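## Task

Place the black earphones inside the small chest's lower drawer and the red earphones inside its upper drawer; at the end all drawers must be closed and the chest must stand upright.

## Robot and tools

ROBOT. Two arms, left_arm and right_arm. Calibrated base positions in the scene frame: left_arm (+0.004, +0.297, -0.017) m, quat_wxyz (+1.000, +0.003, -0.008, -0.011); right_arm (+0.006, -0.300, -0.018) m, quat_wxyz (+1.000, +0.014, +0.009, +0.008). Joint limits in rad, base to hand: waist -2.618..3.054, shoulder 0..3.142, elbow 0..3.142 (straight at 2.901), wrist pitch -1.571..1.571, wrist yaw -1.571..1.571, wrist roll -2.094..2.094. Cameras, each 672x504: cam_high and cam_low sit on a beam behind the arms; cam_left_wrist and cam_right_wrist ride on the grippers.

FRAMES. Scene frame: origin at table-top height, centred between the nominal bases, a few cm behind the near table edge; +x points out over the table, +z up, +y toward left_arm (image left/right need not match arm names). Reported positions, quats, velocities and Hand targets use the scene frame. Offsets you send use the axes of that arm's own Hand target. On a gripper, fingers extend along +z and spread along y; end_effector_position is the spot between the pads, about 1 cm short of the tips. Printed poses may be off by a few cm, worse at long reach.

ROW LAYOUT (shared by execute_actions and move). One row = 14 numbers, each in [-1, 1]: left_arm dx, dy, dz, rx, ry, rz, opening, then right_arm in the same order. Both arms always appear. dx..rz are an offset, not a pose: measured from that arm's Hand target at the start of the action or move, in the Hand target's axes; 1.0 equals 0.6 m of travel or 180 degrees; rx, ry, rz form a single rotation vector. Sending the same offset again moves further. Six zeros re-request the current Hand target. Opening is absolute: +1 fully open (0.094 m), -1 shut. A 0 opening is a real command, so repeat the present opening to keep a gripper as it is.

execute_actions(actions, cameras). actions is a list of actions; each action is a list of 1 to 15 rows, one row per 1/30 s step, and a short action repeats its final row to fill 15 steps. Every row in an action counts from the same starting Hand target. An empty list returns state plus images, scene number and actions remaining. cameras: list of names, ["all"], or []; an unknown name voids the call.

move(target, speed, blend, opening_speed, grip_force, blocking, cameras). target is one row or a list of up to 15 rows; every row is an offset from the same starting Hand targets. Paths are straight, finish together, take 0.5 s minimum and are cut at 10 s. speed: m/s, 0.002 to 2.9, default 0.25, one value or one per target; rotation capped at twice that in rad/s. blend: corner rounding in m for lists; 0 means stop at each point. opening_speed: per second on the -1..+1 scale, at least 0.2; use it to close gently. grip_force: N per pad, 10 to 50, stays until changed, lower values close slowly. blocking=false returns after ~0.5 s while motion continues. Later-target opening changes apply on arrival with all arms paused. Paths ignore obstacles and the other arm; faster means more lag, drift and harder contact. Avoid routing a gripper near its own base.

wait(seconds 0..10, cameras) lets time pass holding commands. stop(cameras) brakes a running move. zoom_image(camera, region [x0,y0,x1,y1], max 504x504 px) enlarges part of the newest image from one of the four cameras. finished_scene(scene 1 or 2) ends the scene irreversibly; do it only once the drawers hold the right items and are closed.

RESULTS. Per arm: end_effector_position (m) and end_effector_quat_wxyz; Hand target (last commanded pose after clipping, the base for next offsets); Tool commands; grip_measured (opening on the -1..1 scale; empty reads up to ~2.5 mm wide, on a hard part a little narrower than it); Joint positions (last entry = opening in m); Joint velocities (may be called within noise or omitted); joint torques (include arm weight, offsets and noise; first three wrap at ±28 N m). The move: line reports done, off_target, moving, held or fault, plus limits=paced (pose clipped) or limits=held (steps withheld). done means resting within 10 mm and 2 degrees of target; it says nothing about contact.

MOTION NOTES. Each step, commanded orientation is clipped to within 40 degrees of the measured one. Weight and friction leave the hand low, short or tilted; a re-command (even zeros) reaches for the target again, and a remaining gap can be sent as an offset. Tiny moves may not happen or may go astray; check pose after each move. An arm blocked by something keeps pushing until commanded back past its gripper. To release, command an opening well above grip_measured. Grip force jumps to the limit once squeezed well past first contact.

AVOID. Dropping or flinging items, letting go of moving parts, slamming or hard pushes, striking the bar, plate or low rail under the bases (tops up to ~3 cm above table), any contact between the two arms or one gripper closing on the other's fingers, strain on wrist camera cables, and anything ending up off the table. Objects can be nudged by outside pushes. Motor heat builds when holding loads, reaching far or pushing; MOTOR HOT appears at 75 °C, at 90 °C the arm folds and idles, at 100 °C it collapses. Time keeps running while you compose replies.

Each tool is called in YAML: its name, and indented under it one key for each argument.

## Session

execute_actions:
  actions: []

Scene clock: 0.00 s.
left_arm: end_effector_position=(+0.2352, +0.1609, +0.1677) grip_measured=+1.000 end_effector_quat_wxyz=(+0.474, -0.003, +0.848, -0.238) | right_arm: end_effector_position=(+0.2402, -0.2697, +0.1659) grip_measured=+1.000 end_effector_quat_wxyz=(+0.494, +0.140, +0.858, +0.027)
Joint positions: left_arm=[-0.579 0.582 0.478 -0.364 -0.119 -0.541 0.094] | right_arm=[0.573 0.543 0.572 -0.669 0.604 0.588 0.094]
Joint velocities: within noise
Joint torques (N m): no reading
Heat: left arm: 28 °C; right arm: 27 °C.
Hand target: left_arm +0.2357, +0.1609, +0.1717; +0.477, -0.003, +0.846, -0.239 | right_arm +0.2409, -0.2691, +0.1700; +0.497, +0.141, +0.856, +0.031
Tool commands: left_gripper/opening=+1.0 right_gripper/opening=+1.0

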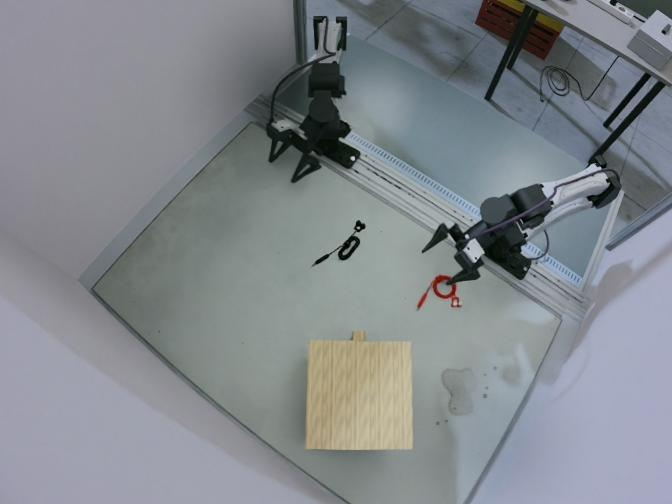

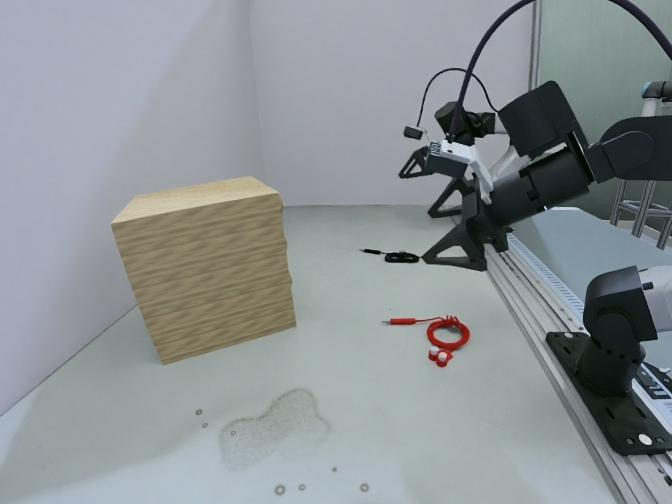

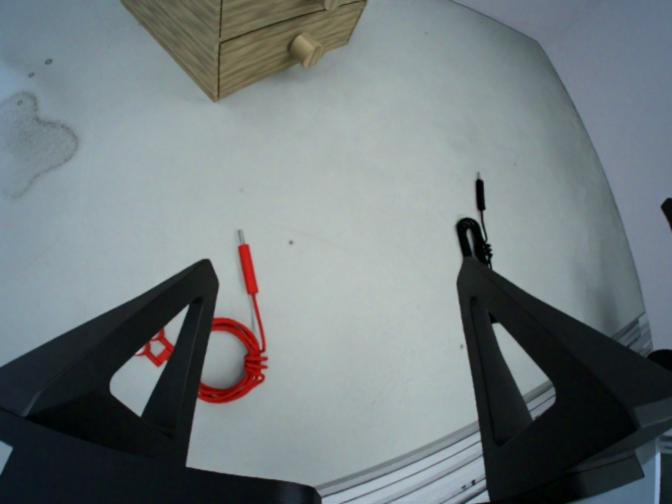

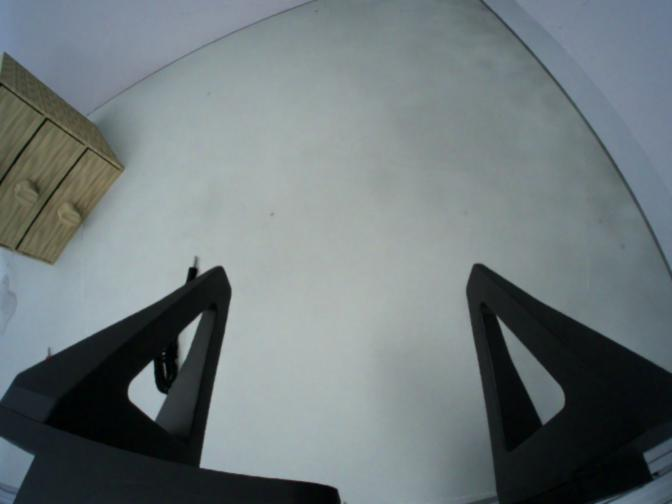

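move:
  target: [0.094,0.037,-0.0095,-0.0668,0.3565,0.1604,0.2,-0.0555,0.5687,0.2108,-0.1845,-0.0079,-0.1645,0.4]
  speed: 0.3
  cameras: ["all"]

Scene clock: 25.37 s.
left_arm: end_effector_position=(+0.2044, +0.1683, +0.1162) grip_measured=+0.203 end_effector_quat_wxyz=(+0.003, +0.266, +0.964, -0.010) | right_arm: end_effector_position=(+0.4347, +0.0290, +0.1906) grip_measured=+0.402 end_effector_quat_wxyz=(+0.513, -0.218, +0.819, +0.134)
Joint positions: left_arm=[-0.522 1.446 1.217 -1.341 0.029 -0.004 0.056] | right_arm=[0.719 1.78 1.316 0.003 0.213 0.062 0.066]
Joint torques (N m): left_arm=[-0.46 -3.81 8.53 0.15 -0.19 0.09] | right_arm=[-0.08 -7.21 11.54 1.85 -0.14 -0.12]
Heat: left arm: 34 °C; right arm: 30 °C.
Hand target: left_arm +0.2052, +0.1697, +0.1197; -0.001, +0.275, +0.961, +0.000 | right_arm +0.4370, +0.0378, +0.2003; +0.518, -0.225, +0.813, +0.144
Off the commanded pose: left_arm 0.004 m, 2 deg | right_arm 0.013 m, 2 deg.
move: off_target (right_arm)

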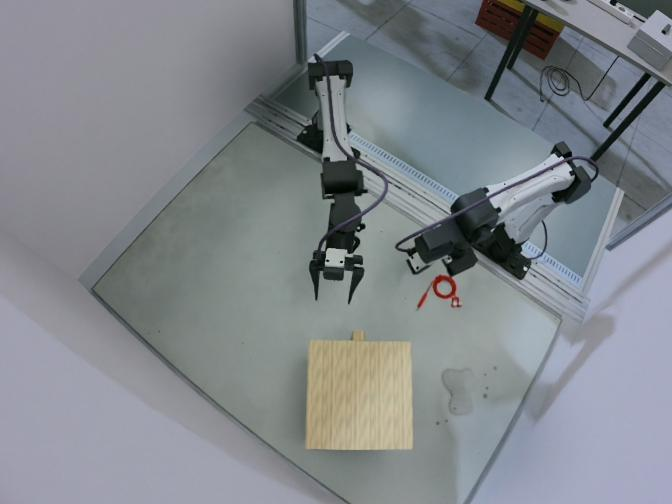

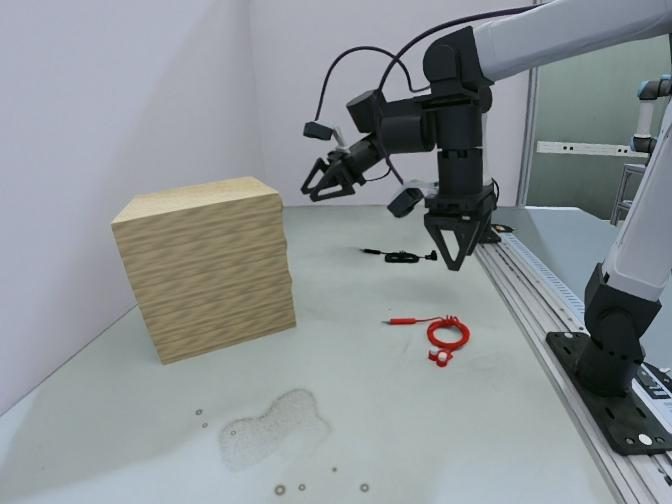

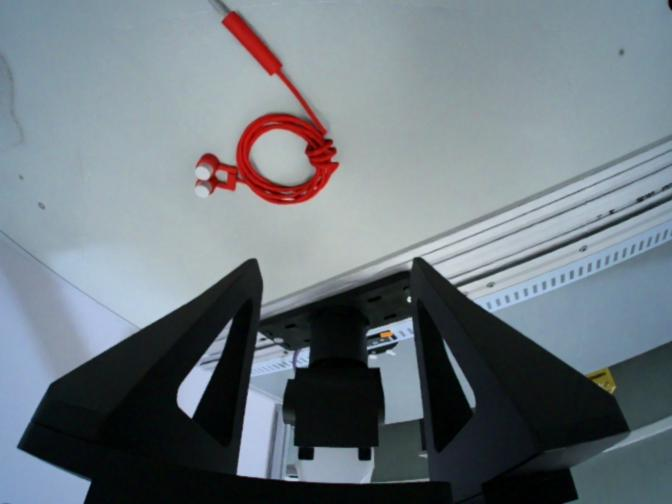

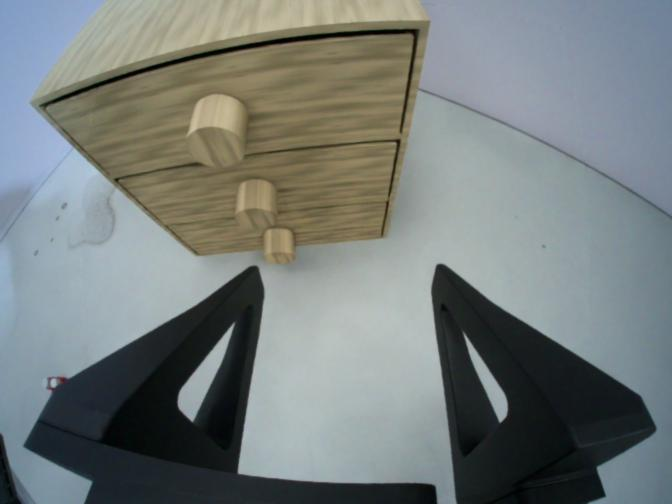

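move:
  target: [-0.015,0.0133,0.116,0,0,0,0.0,-0.013,0.101,0.0283,0,0,0,0.4]
  speed: 0.15
  cameras: ["cam_left_wrist","cam_right_wrist"]

Scene clock: 40.20 s.
left_arm: end_effector_position=(+0.2167, +0.1667, +0.0545) grip_measured=+0.003 end_effector_quat_wxyz=(+0.006, +0.272, +0.962, -0.009) | right_arm: end_effector_position=(+0.4183, +0.0943, +0.1902) grip_measured=+0.402 end_effector_quat_wxyz=(+0.510, -0.233, +0.816, +0.142)
Joint positions: left_arm=[-0.506 1.511 1.028 -1.083 0.027 0.024 0.047] | right_arm=[0.848 1.91 1.48 -0.046 0.297 0.105 0.066]
Joint torques (N m): left_arm=[0.73 -4.31 5.68 0.35 -0.2 0.08] | right_arm=[0.24 -8.4 11.71 1.88 0.15 0.12]
Heat: left arm: 36 °C; right arm: 32 °C.
Hand target: left_arm +0.2169, +0.1717, +0.0500; -0.001, +0.276, +0.961, +0.000 | right_arm +0.4217, +0.0994, +0.2000; +0.518, -0.225, +0.813, +0.144
Off the commanded pose: left_arm 0.007 m, 1 deg | right_arm 0.012 m, 1 deg.
move: off_target (right_arm)
Images, in order (width x height): cam_left_wrist 672x504, cam_right_wrist 672x504.

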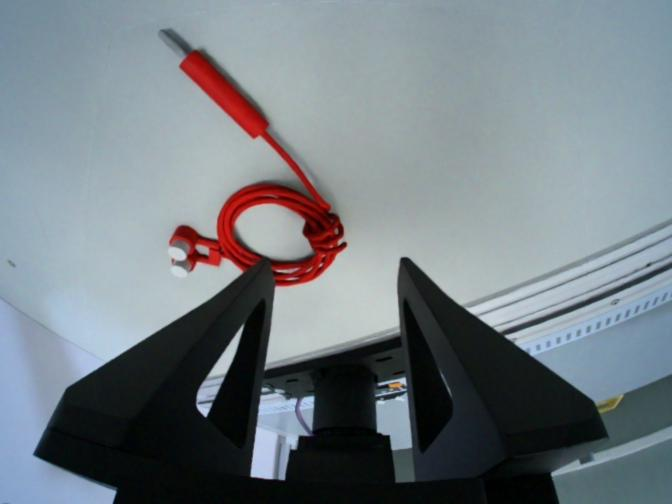

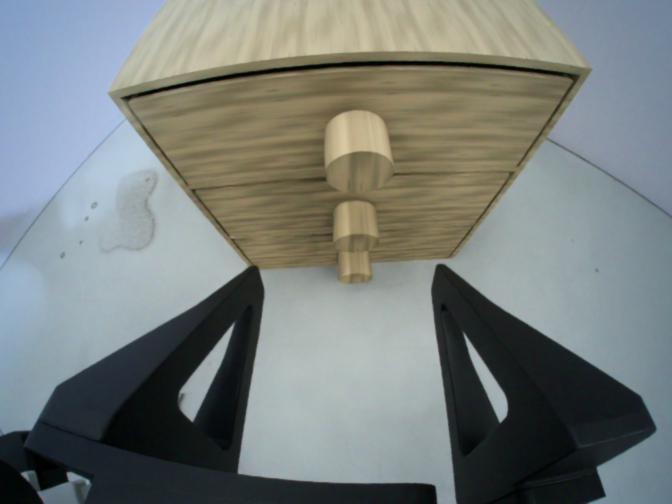

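move:
  target:
    - [0,0.0083,0.02,0,0,0,0.0,-0.056,-0.003,0.108,0,0,0,0.4]
    - [0,0.0083,0.0715,0,0,0,0.0,-0.056,-0.003,0.108,0,0,0,0.4]
    - [0,0.0083,0.0715,0,0,0,-0.85,-0.056,-0.003,0.108,0,0,0,-0.65]
    - [0,0.0083,-0.13,0,0,0,-0.85,0.025,-0.003,-0.0655,0,0,0,-0.65]
  speed: [0.1,0.08,0.1,0.14]
  opening_speed: 1.2
  blend: [0.004,0,0,0]
  cameras: ["all"]

Scene clock: 49.10 s.
left_arm: end_effector_position=(+0.2191, +0.1719, +0.1188) grip_measured=-0.836 end_effector_quat_wxyz=(-0.008, +0.275, +0.961, -0.003) | right_arm: end_effector_position=(+0.3934, +0.0760, +0.1904) grip_measured=-0.417 end_effector_quat_wxyz=(+0.507, -0.233, +0.819, +0.132)
Joint positions: left_arm=[-0.484 1.511 1.285 -1.369 0.022 0.052 0.008] | right_arm=[0.872 1.804 1.356 -0.045 0.331 0.115 0.027]
Joint torques (N m): left_arm=[1.02 -6.83 8.27 0.09 -0.13 0.06] | right_arm=[0.64 -10.69 6.89 2.01 0.09 0.14]
Heat: left arm: 35 °C; right arm: 33 °C.
Hand target: left_arm +0.2197, +0.1759, +0.1280; -0.001, +0.276, +0.961, +0.000 | right_arm +0.3868, +0.0762, +0.2029; +0.518, -0.225, +0.813, +0.143
Off the commanded pose: left_arm 0.010 m, 1 deg | right_arm 0.014 m, 2 deg.
move: off_target (right_arm); target 3's new opening was sent with right_arm's hand 0.014 m and 2 deg from that target

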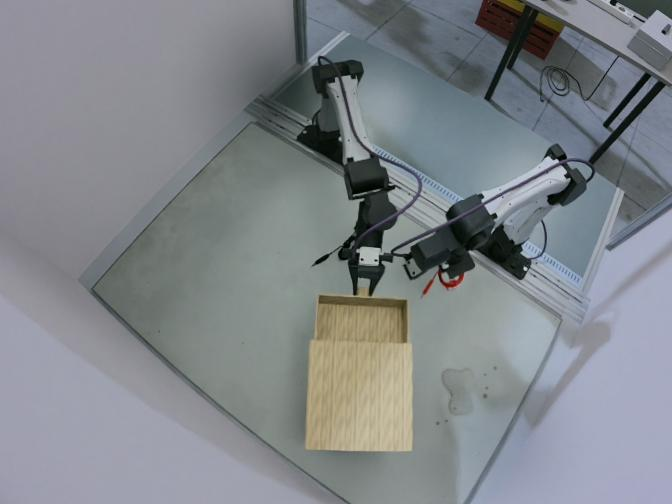

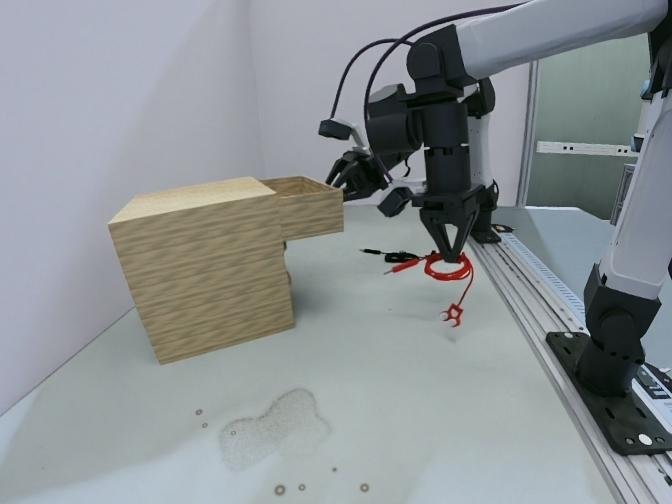

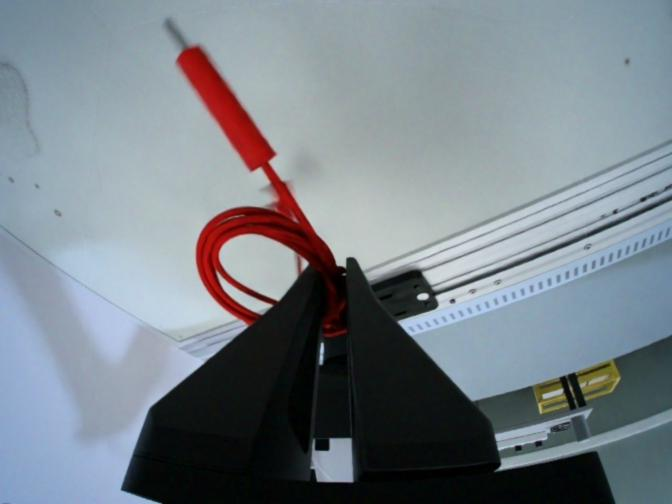

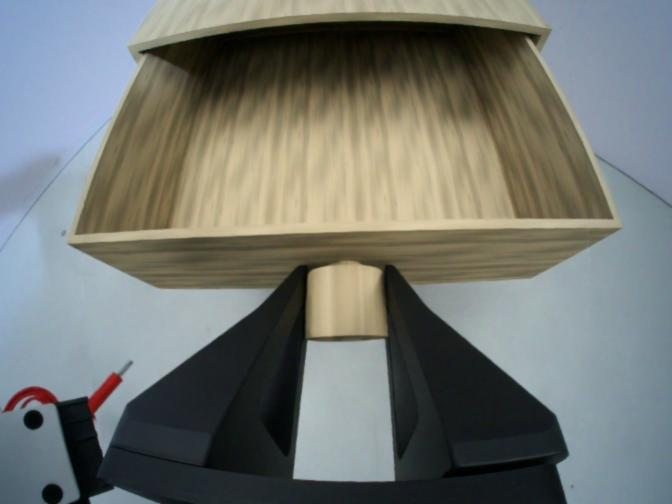

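move:
  target:
    - [0,0,0,0,0,0,-0.85,0,0,0,0,0,0,-0.65]
    - [0,0,-0.1,0,0,0,-0.85,0,0,0,0,0,0,0.3]
    - [-0.021,0.0605,-0.337,0,0,0,-0.85,0.0705,0,-0.151,0,0,0,0.3]
    - [-0.3745,0.124,-0.3617,-0.0147,-0.1668,-0.0546,-0.85,0.178,-0.063,-0.252,0.141,0.3417,0.2217,0.3]
  speed: 0.22
  opening_speed: 2
  blend: [0,0,0.03,0]
  cameras: ["all"]

Scene clock: 71.20 s.
left_arm: end_effector_position=(+0.4484, +0.1222, +0.3463) grip_measured=-0.836 end_effector_quat_wxyz=(+0.366, +0.181, +0.910, -0.068) | right_arm: end_effector_position=(+0.2516, -0.0518, +0.1671) grip_measured=+0.298 end_effector_quat_wxyz=(+0.019, +0.116, +0.993, +0.013)
Joint positions: left_arm=[-0.338 2.147 2.845 -1.518 0.022 0.019 0.008] | right_arm=[0.816 1.869 1.887 -1.553 0.049 1.064 0.061]
Joint torques (N m): left_arm=[-0.46 -8.18 6.95 1.41 -0.08 -0.17] | right_arm=[-0.28 -7.23 8.03 0.18 -0.16 0.11]
Heat: left arm: 36 °C; right arm: 32 °C.
Hand target: left_arm +0.4500, +0.1199, +0.3447; +0.254, +0.184, +0.948, -0.049 | right_arm +0.2499, -0.0498, +0.1701; +0.000, +0.121, +0.993, +0.000
Off the commanded pose: left_arm 0.003 m, 14 deg | right_arm 0.004 m, 3 deg.
elbow stopped short (left arm): the move would have taken joint 3 (elbow) straighter than the controller allows.
joint sent to its limit (right arm) — joint 4 (wrist pitch), lower limit. The joint targets are off in orientation, not in position.
move: off_target (left_arm, right_arm); target 2's new opening was sent with right_arm's hand 0.014 m and 2 deg from that target

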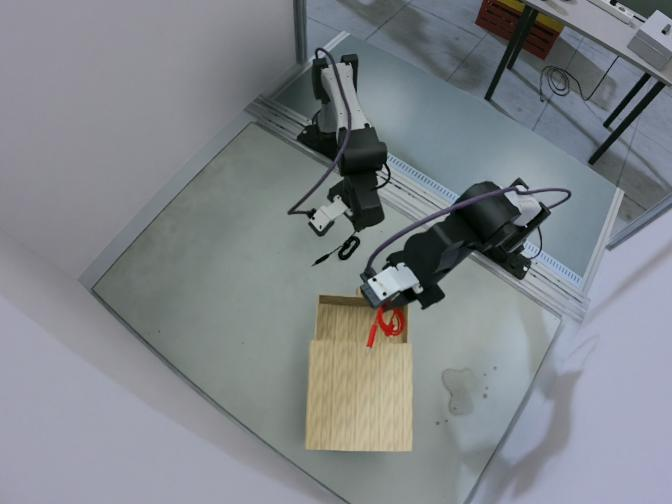

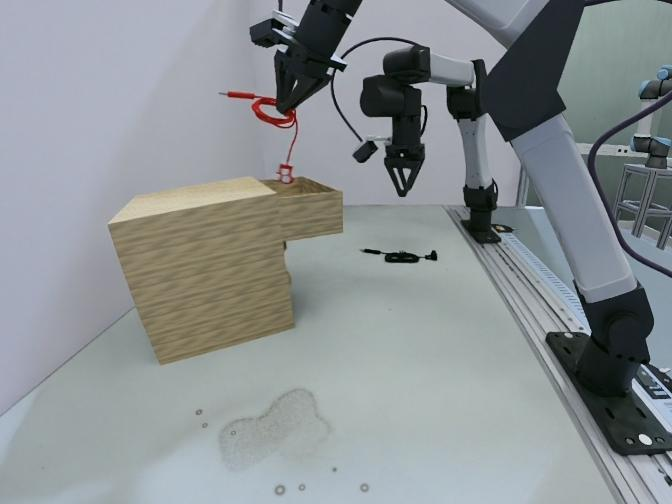

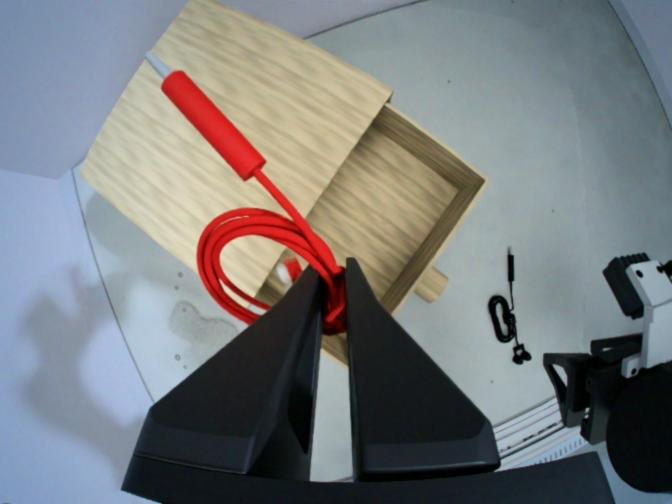

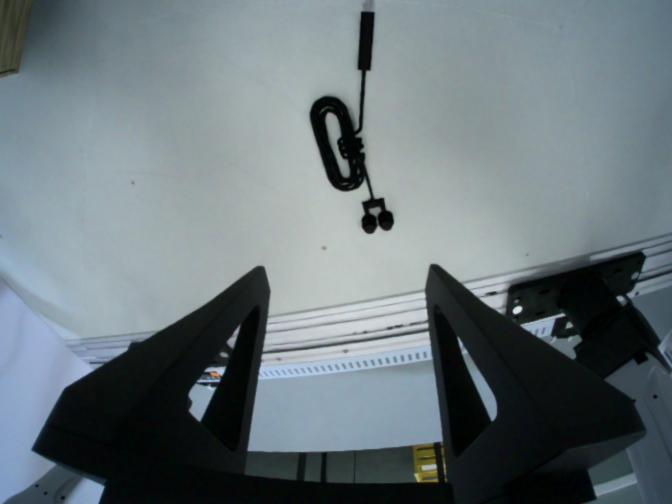

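move:
  target: [-0.031,-0.074,0.104,-0.1117,0.1408,-0.4174,-0.85,0.008,0.0067,0.195,0,0,0,0.1]
  speed: 0.2
  cameras: ["all"]

Scene clock: 88.77 s.
left_arm: end_effector_position=(+0.4714, +0.0622, +0.3012) grip_measured=-0.837 end_effector_quat_wxyz=(+0.223, -0.421, +0.834, -0.279) | right_arm: end_effector_position=(+0.2501, -0.0477, +0.0599) grip_measured=+0.102 end_effector_quat_wxyz=(+0.008, +0.120, +0.993, -0.001)
Joint positions: left_arm=[-0.442 2.272 2.845 -1.425 -0.014 -1.398 0.008] | right_arm=[0.816 1.888 1.484 -1.166 0.048 1.072 0.052]
Joint torques (N m): left_arm=[0.79 -9.2 7.45 1.47 0 -0.15] | right_arm=[0.14 -6.89 5.68 0.37 -0.15 0.14]
Heat: left arm: 36 °C; right arm: 33 °C.
Hand target: left_arm +0.4774, +0.0611, +0.2999; +0.010, -0.462, +0.887, -0.013 | right_arm +0.2462, -0.0447, +0.0531; +0.000, +0.121, +0.993, +0.000
Off the commanded pose: left_arm 0.006 m, 42 deg; orientation clipped | right_arm 0.008 m, 1 deg.
elbow stopped short (left arm): the move would have taken joint 3 (elbow) straighter than the controller allows.
move: off_target (left_arm); limits=paced

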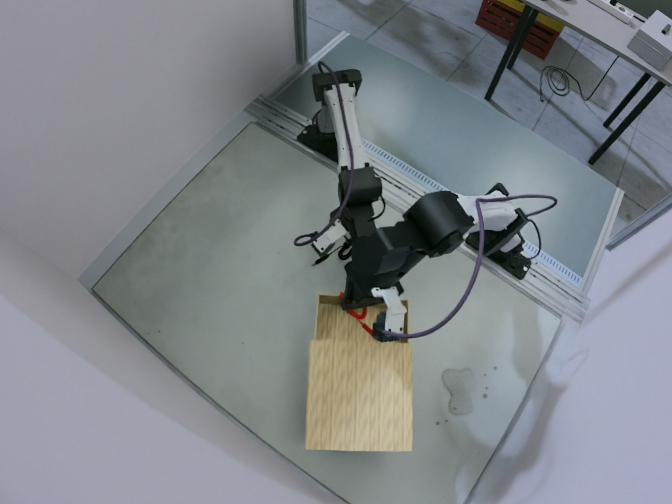

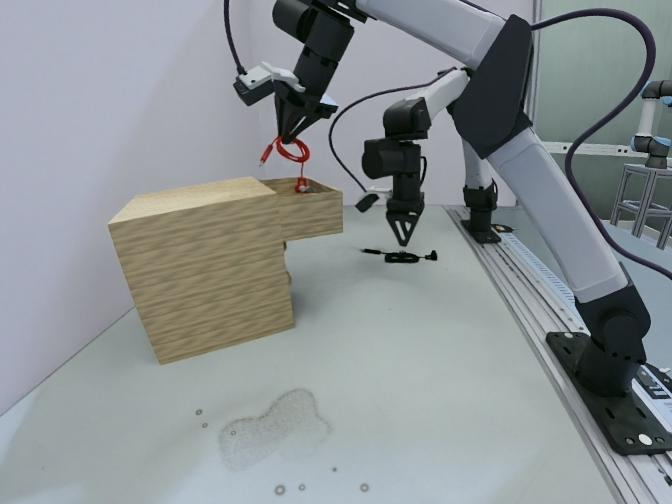

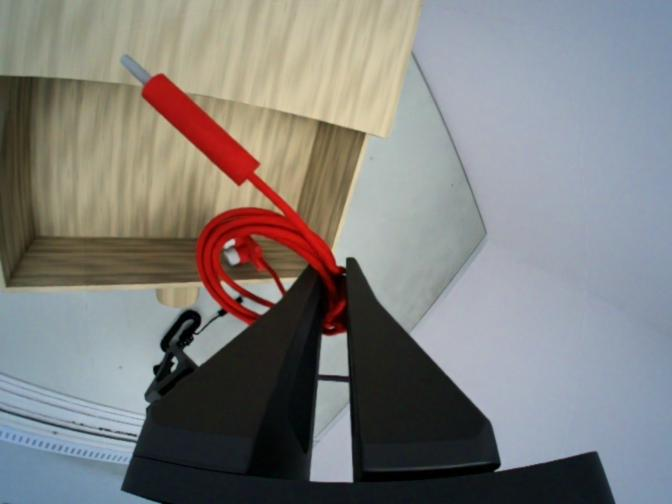

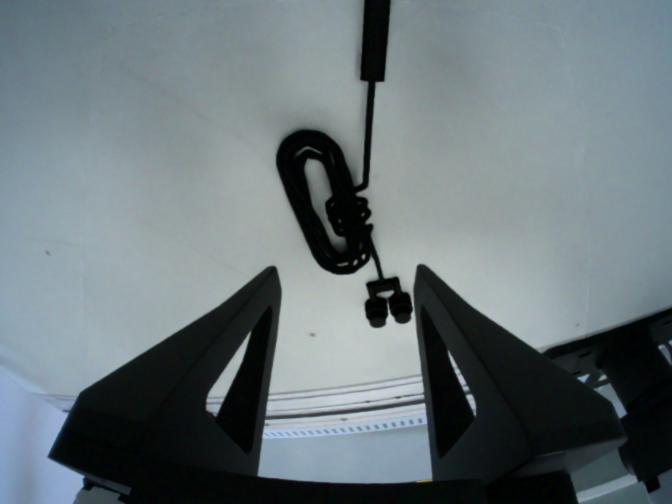

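move:
  target:
    - [0.03,0.0135,0.125,0,0,0,-0.85,0,0.007,0.082,0,0,0,0.05]
    - [0.03,0.0135,0.125,0,0,0,-0.85,0,0.007,0.082,0,0,0,-0.88]
    - [0.03,0.0135,0.125,0,0,0,-0.85,0,0.007,-0.13,0,0,0,-0.88]
  speed: 0.1
  opening_speed: 1.2
  cameras: ["all"]

Scene clock: 104.23 s.
left_arm: end_effector_position=(+0.4680, +0.0536, +0.2343) grip_measured=-0.837 end_effector_quat_wxyz=(+0.162, -0.442, +0.857, -0.210) | right_arm: end_effector_position=(+0.2486, -0.0467, +0.1165) grip_measured=-0.795 end_effector_quat_wxyz=(-0.008, +0.122, +0.992, -0.018)
Joint positions: left_arm=[-0.461 2.379 2.845 -1.512 -0.013 -1.433 0.008] | right_arm=[0.822 1.924 1.757 -1.45 0.039 1.084 0.01]
Joint torques (N m): left_arm=[-0.57 -9.68 7.64 0.82 0.04 -0.13] | right_arm=[0.64 -9.43 9.35 0.06 -0.07 0.1]
Heat: left arm: 36 °C; right arm: 32 °C.
Hand target: left_arm +0.4627, +0.0500, +0.2245; +0.010, -0.462, +0.887, -0.013 | right_arm +0.2472, -0.0408, +0.1311; +0.000, +0.121, +0.993, +0.000
Off the commanded pose: left_arm 0.012 m, 29 deg | right_arm 0.016 m, 2 deg.
elbow stopped short (left arm): the move would have taken joint 3 (elbow) straighter than the controller allows.
move: off_target (left_arm, right_arm); target 2's new opening was sent with right_arm's hand 0.014 m and 1 deg from that target

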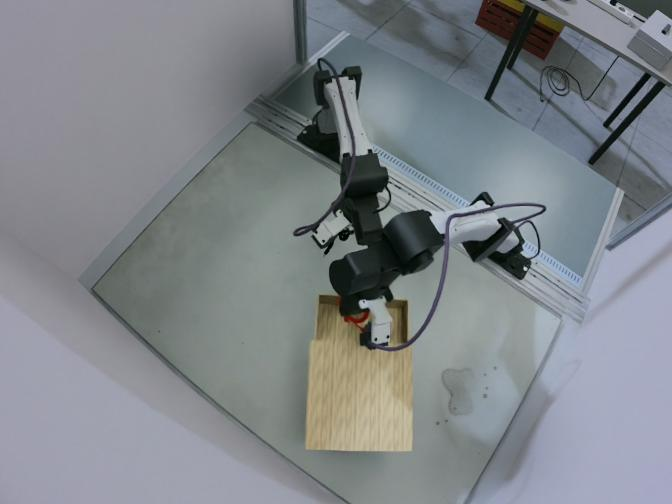

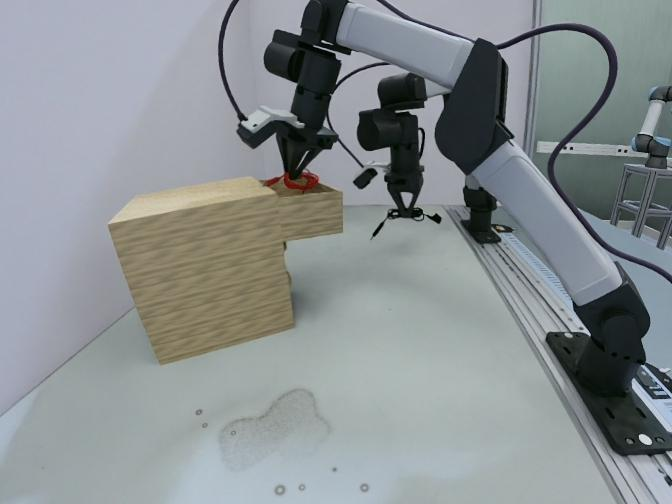

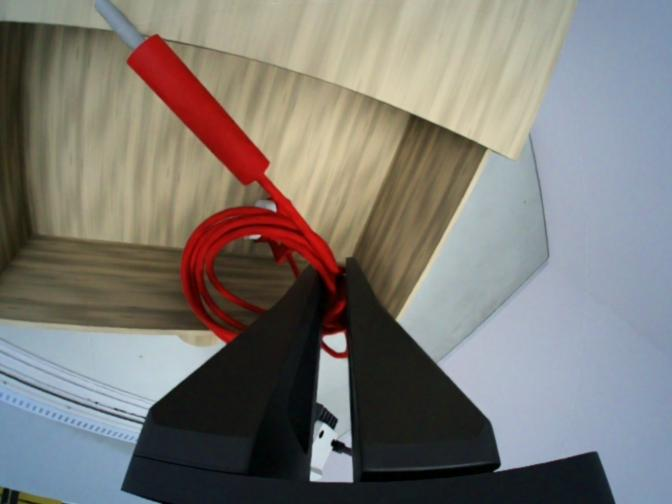

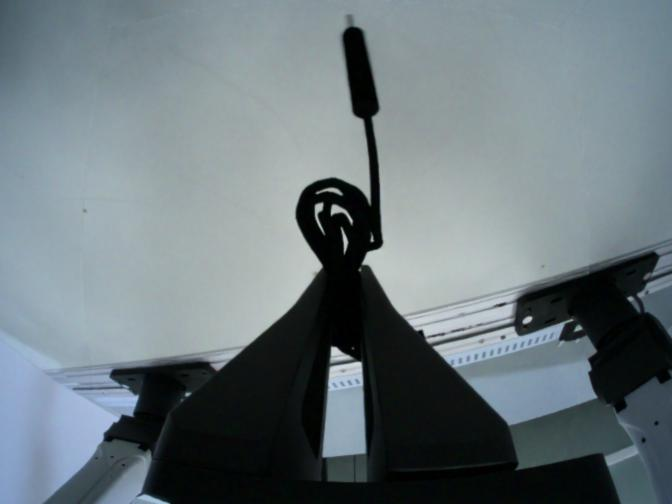

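move:
  target: [0.018,0.008,0.02,0.1507,-0.0589,-0.1052,-0.85,0,0,-0.05,0,0,0,-0.9]
  speed: 0.1
  cameras: ["cam_high","cam_low","cam_left_wrist"]

zoom_image:
  camera: "cam_low"
  region: [220, 100, 380, 260]

Scene clock: 114.00 s.
left_arm: end_effector_position=(+0.4618, +0.0457, +0.1983) grip_measured=-0.846 end_effector_quat_wxyz=(+0.194, -0.583, +0.771, -0.167) | right_arm: end_effector_position=(+0.2491, -0.0459, +0.1475) grip_measured=-0.795 end_effector_quat_wxyz=(-0.002, +0.122, +0.993, -0.009)
Joint positions: left_arm=[-0.553 2.286 2.521 -1.356 -0.233 -1.816 0.007] | right_arm=[0.825 1.924 1.882 -1.553 0.039 1.087 0.01]
Joint torques (N m): left_arm=[-1.22 -15.31 5.3 0.93 -0.34 -0.22] | right_arm=[0.59 -9.13 9.61 0.04 0.03 0.09]
Heat: left arm: 37 °C; right arm: 33 °C.
Hand target: left_arm +0.4529, +0.0436, +0.2124; +0.196, -0.584, +0.767, -0.179 | right_arm +0.2473, -0.0407, +0.1611; +0.000, +0.121, +0.993, +0.000
Off the commanded pose: left_arm 0.017 m, 1 deg | right_arm 0.015 m, 1 deg.
joint sent to its limit (right arm) — joint 4 (wrist pitch), lower limit. The joint targets still meet the commanded pose.
move: off_target (left_arm, right_arm)
Images, in order (width x height): cam_high 672x504, cam_low 672x504, cam_left_wrist 672x504.

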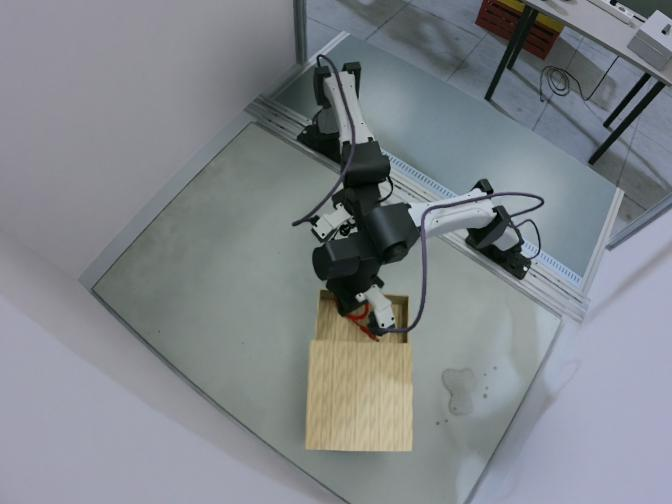

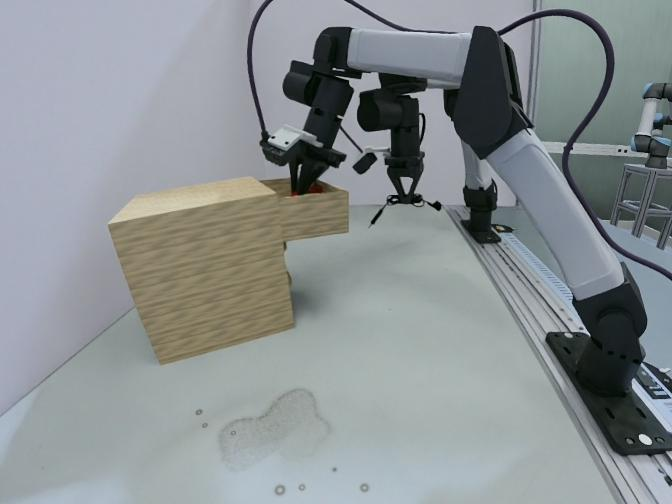

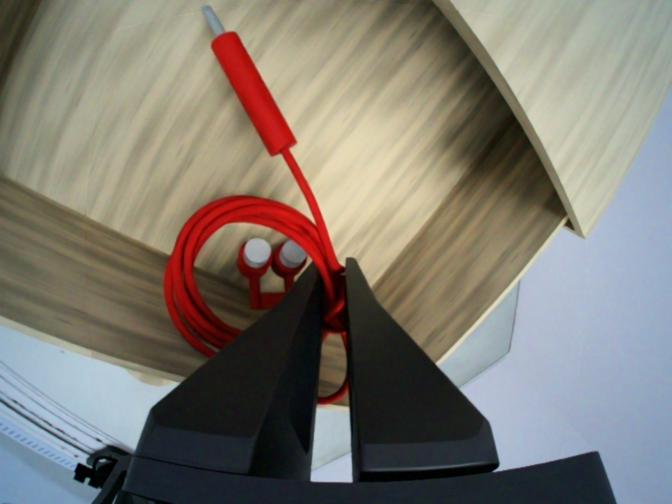

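Scaled by 3.150.

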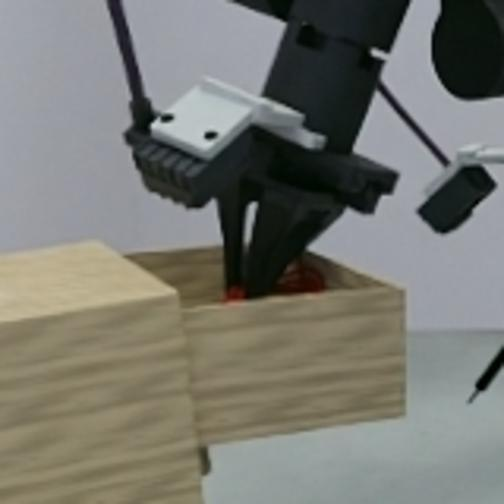

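move:
  target:
    - [0,0,0,0,0,0,-0.35,0,0,0,0,0,0,-0.9]
    - [0,0,-0.2,0,0,0,-0.35,0,0,0,0,0,0,-0.9]
  speed: 0.12
  opening_speed: 1
  cameras: ["cam_high","cam_low","cam_left_wrist"]

Scene clock: 118.00 s.
left_arm: end_effector_position=(+0.4344, +0.0362, +0.2555) grip_measured=-0.353 end_effector_quat_wxyz=(+0.203, -0.571, +0.769, -0.204) | right_arm: end_effector_position=(+0.2491, -0.0459, +0.1475) grip_measured=-0.795 end_effector_quat_wxyz=(-0.002, +0.122, +0.993, -0.009)
Joint positions: left_arm=[-0.599 2.274 2.734 -1.51 -0.241 -1.836 0.03] | right_arm=[0.825 1.924 1.882 -1.553 0.039 1.087 0.01]
Joint torques (N m): left_arm=[0.16 -10.95 5.78 1.13 -0.34 0] | right_arm=[0.55 -9.25 9.48 0.03 -0.07 0.05]
Heat: left arm: 38 °C; right arm: 34 °C.
Hand target: left_arm +0.4350, +0.0366, +0.2542; +0.202, -0.572, +0.769, -0.203 (not the last commanded pose) | right_arm +0.2473, -0.0406, +0.1611; +0.000, +0.121, +0.993, +0.000
Off the commanded pose: left_arm 0.075 m, 3 deg | right_arm 0.015 m, 1 deg.
joint sent to its limit (right arm) — joint 4 (wrist pitch), lower limit. The joint targets still meet the commanded pose.
move: held (left_arm; a check stopped the path), off_target (right_arm); path passed 1 of 2 targets; limits=held
pose unreachable (left arm): on one or more control steps of this call, first in action 0 (counted from 0), this arm could not follow its commanded pose, so it was not sent that pose on those steps. It may still have moved: this result reports where it is.
cause: moving toward the commanded pose would bring a part of the arm too close to another arm (this arm's gripper housing and the right arm's wrist (the part past joint 4), 9 mm apart when this arm was first held).
Images, in order (width x height): cam_high 672x504, cam_low 672x504, cam_left_wrist 672x504.

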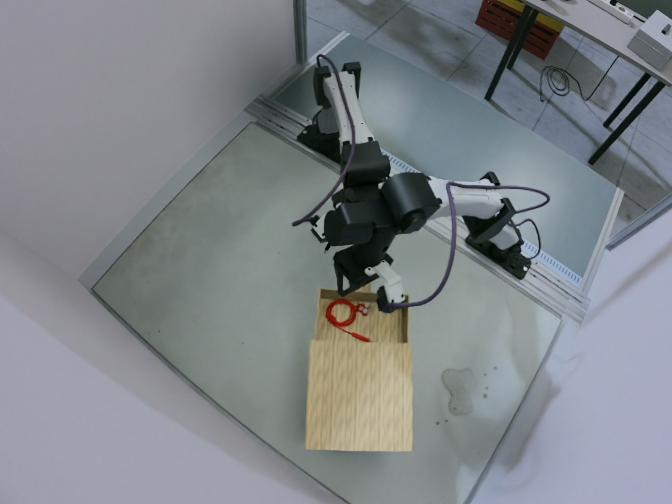

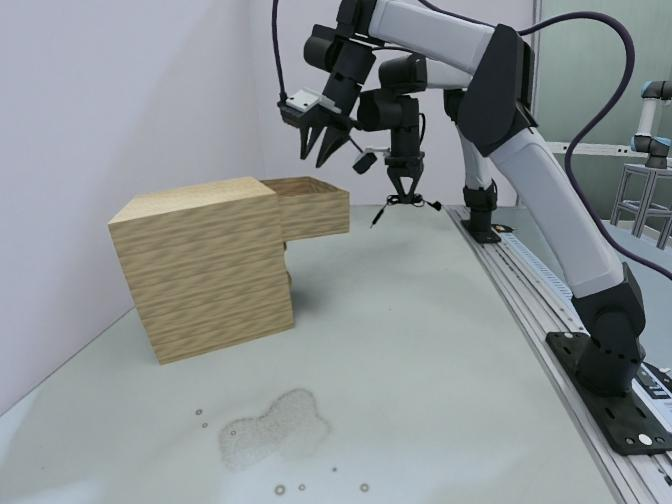

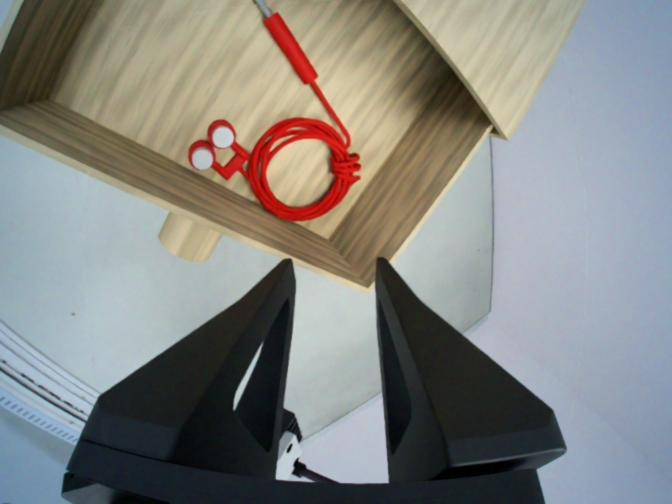

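move:
  target:
    - [0,0,0,0,0,0,-0.35,-0.076,-0.633,-0.1,0,0,0,-0.9]
    - [-0.0695,0.0855,-0.2,0,0,0,0.2,-0.076,-0.633,-0.1,0,0,0,-0.9]
    - [0.0585,0.1877,-0.049,0.0045,-0.2308,0.312,0.2,-0.076,-0.633,-0.1,0,0,0,-0.9]
  speed: 0.25
  blend: [0.02,0.02,0]
  cameras: ["all"]

Scene clock: 131.57 s.
left_arm: end_effector_position=(+0.3183, +0.0344, +0.2163) grip_measured=+0.197 end_effector_quat_wxyz=(+0.515, -0.189, +0.829, +0.106) | right_arm: end_effector_position=(+0.1968, -0.4207, +0.2116) grip_measured=-0.796 end_effector_quat_wxyz=(+0.094, +0.123, +0.987, -0.049)
Joint positions: left_arm=[-1.05 1.918 1.762 -1.281 -1.087 -1.439 0.056] | right_arm=[-0.543 1.24 1.468 -1.558 0.03 -0.284 0.01]
Joint torques (N m): left_arm=[-0.16 -8.39 5.65 0.56 -1.11 0] | right_arm=[-0.47 -2.43 9.59 0.66 -0.23 -0.12]
Heat: left arm: 38 °C; right arm: 34 °C.
Hand target: left_arm +0.3199, +0.0349, +0.2147; +0.525, -0.182, +0.823, +0.116 | right_arm +0.2001, -0.4205, +0.2210; +0.000, +0.121, +0.993, +0.000
Off the commanded pose: left_arm 0.002 m, 2 deg | right_arm 0.010 m, 12 deg.
joint sent to its limit (right arm) — joint 4 (wrist pitch), lower limit. The joint targets are off in orientation, not in position.
move: off_target (right_arm); blend cut to 0 m at target 2; target 2's new opening was sent with left_arm's hand 0.014 m and 5 deg from that target

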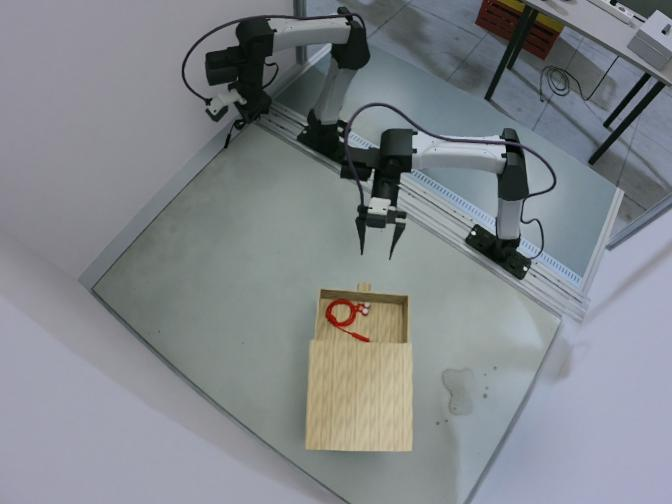

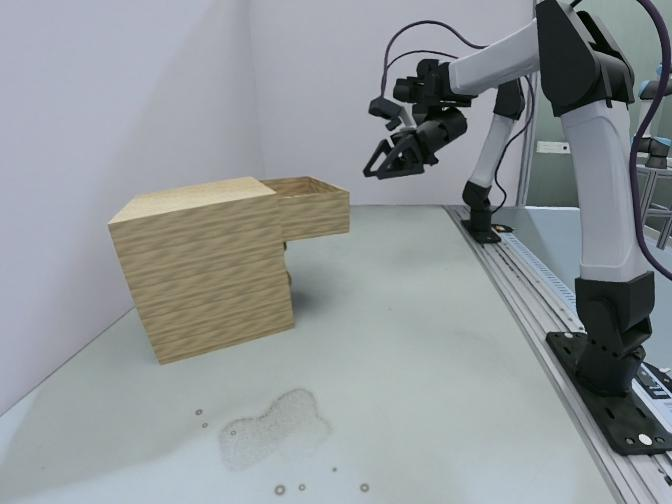

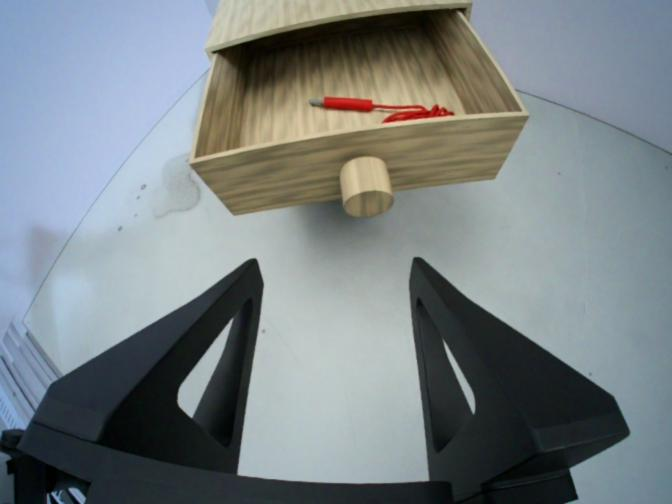

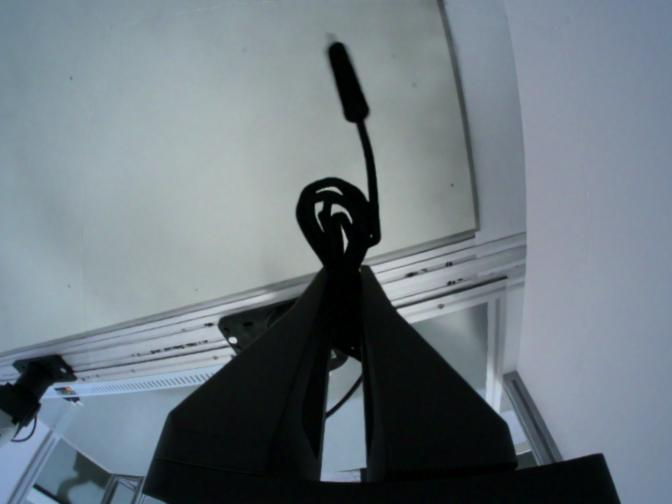

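move:
  target:
    - [-0.0113,-0.023,0.1147,-0.03,0,-0.014,0.3,0,0,0,0,0,0,-0.9]
    - [-0.1107,0.001,0.316,-0.03,0,-0.014,0.3,0,0,0,0,0,0,-0.9]
    - [-0.0623,-0.0127,0.193,-0.03,0,-0.014,0.3,0,0,0,0,0,0,-0.9]
  speed: [0.12,0.09,0.15]
  blend: [0.005,0,0]
  cameras: ["cam_high","cam_low","cam_left_wrist"]

Scene clock: 140.20 s.
left_arm: end_effector_position=(+0.4317, +0.0730, +0.1812) grip_measured=+0.298 end_effector_quat_wxyz=(+0.504, -0.206, +0.826, +0.149) | right_arm: end_effector_position=(+0.1968, -0.4207, +0.2116) grip_measured=-0.796 end_effector_quat_wxyz=(+0.094, +0.123, +0.987, -0.049)
Joint positions: left_arm=[-0.77 2.045 1.771 -0.859 -1.035 -1.026 0.061] | right_arm=[-0.543 1.24 1.468 -1.558 0.03 -0.284 0.01]
Joint torques (N m): left_arm=[0.68 -12.62 8.75 0.73 -1.04 -0.28] | right_arm=[-0.69 -2.66 9.4 0.68 -0.25 -0.11]
Heat: left arm: 38 °C; right arm: 34 °C.
Hand target: left_arm +0.4326, +0.0792, +0.1999; +0.518, -0.225, +0.813, +0.144 | right_arm +0.2001, -0.4205, +0.2210; +0.000, +0.121, +0.993, +0.000
Off the commanded pose: left_arm 0.020 m, 3 deg | right_arm 0.010 m, 12 deg.
joint sent to its limit (right arm) — joint 4 (wrist pitch), lower limit. The joint targets are off in orientation, not in position.
move: off_target (left_arm, right_arm)
Images, in order (width x height): cam_high 672x504, cam_low 672x504, cam_left_wrist 672x504.

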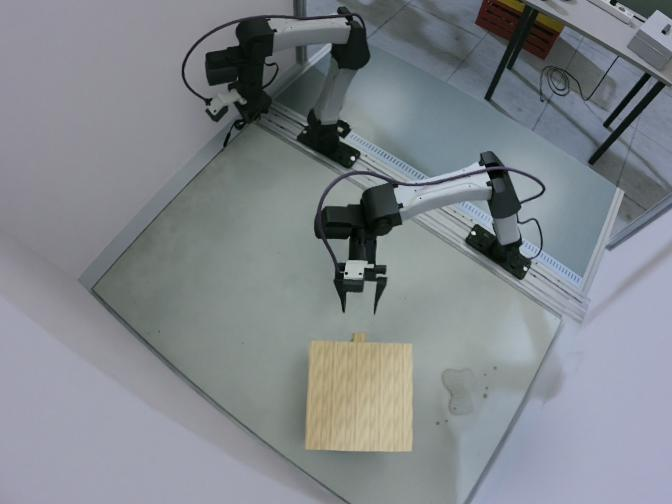

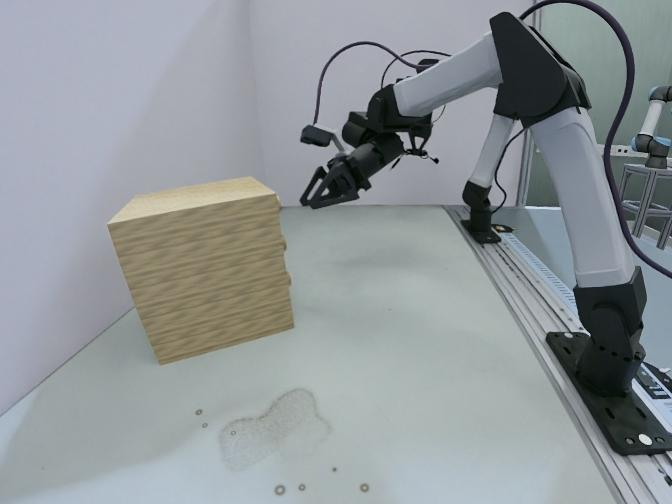

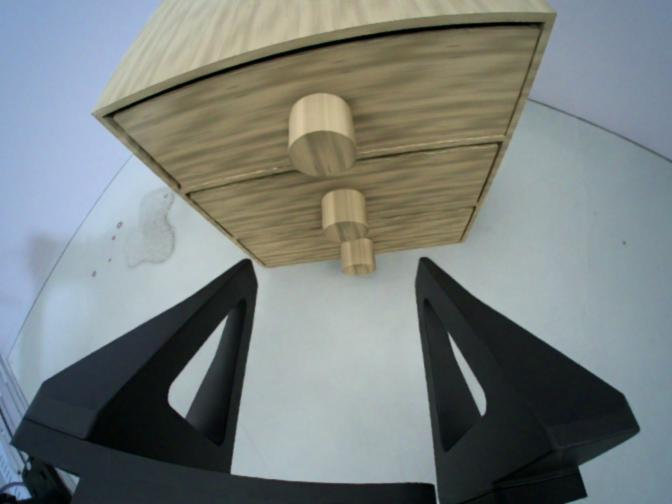

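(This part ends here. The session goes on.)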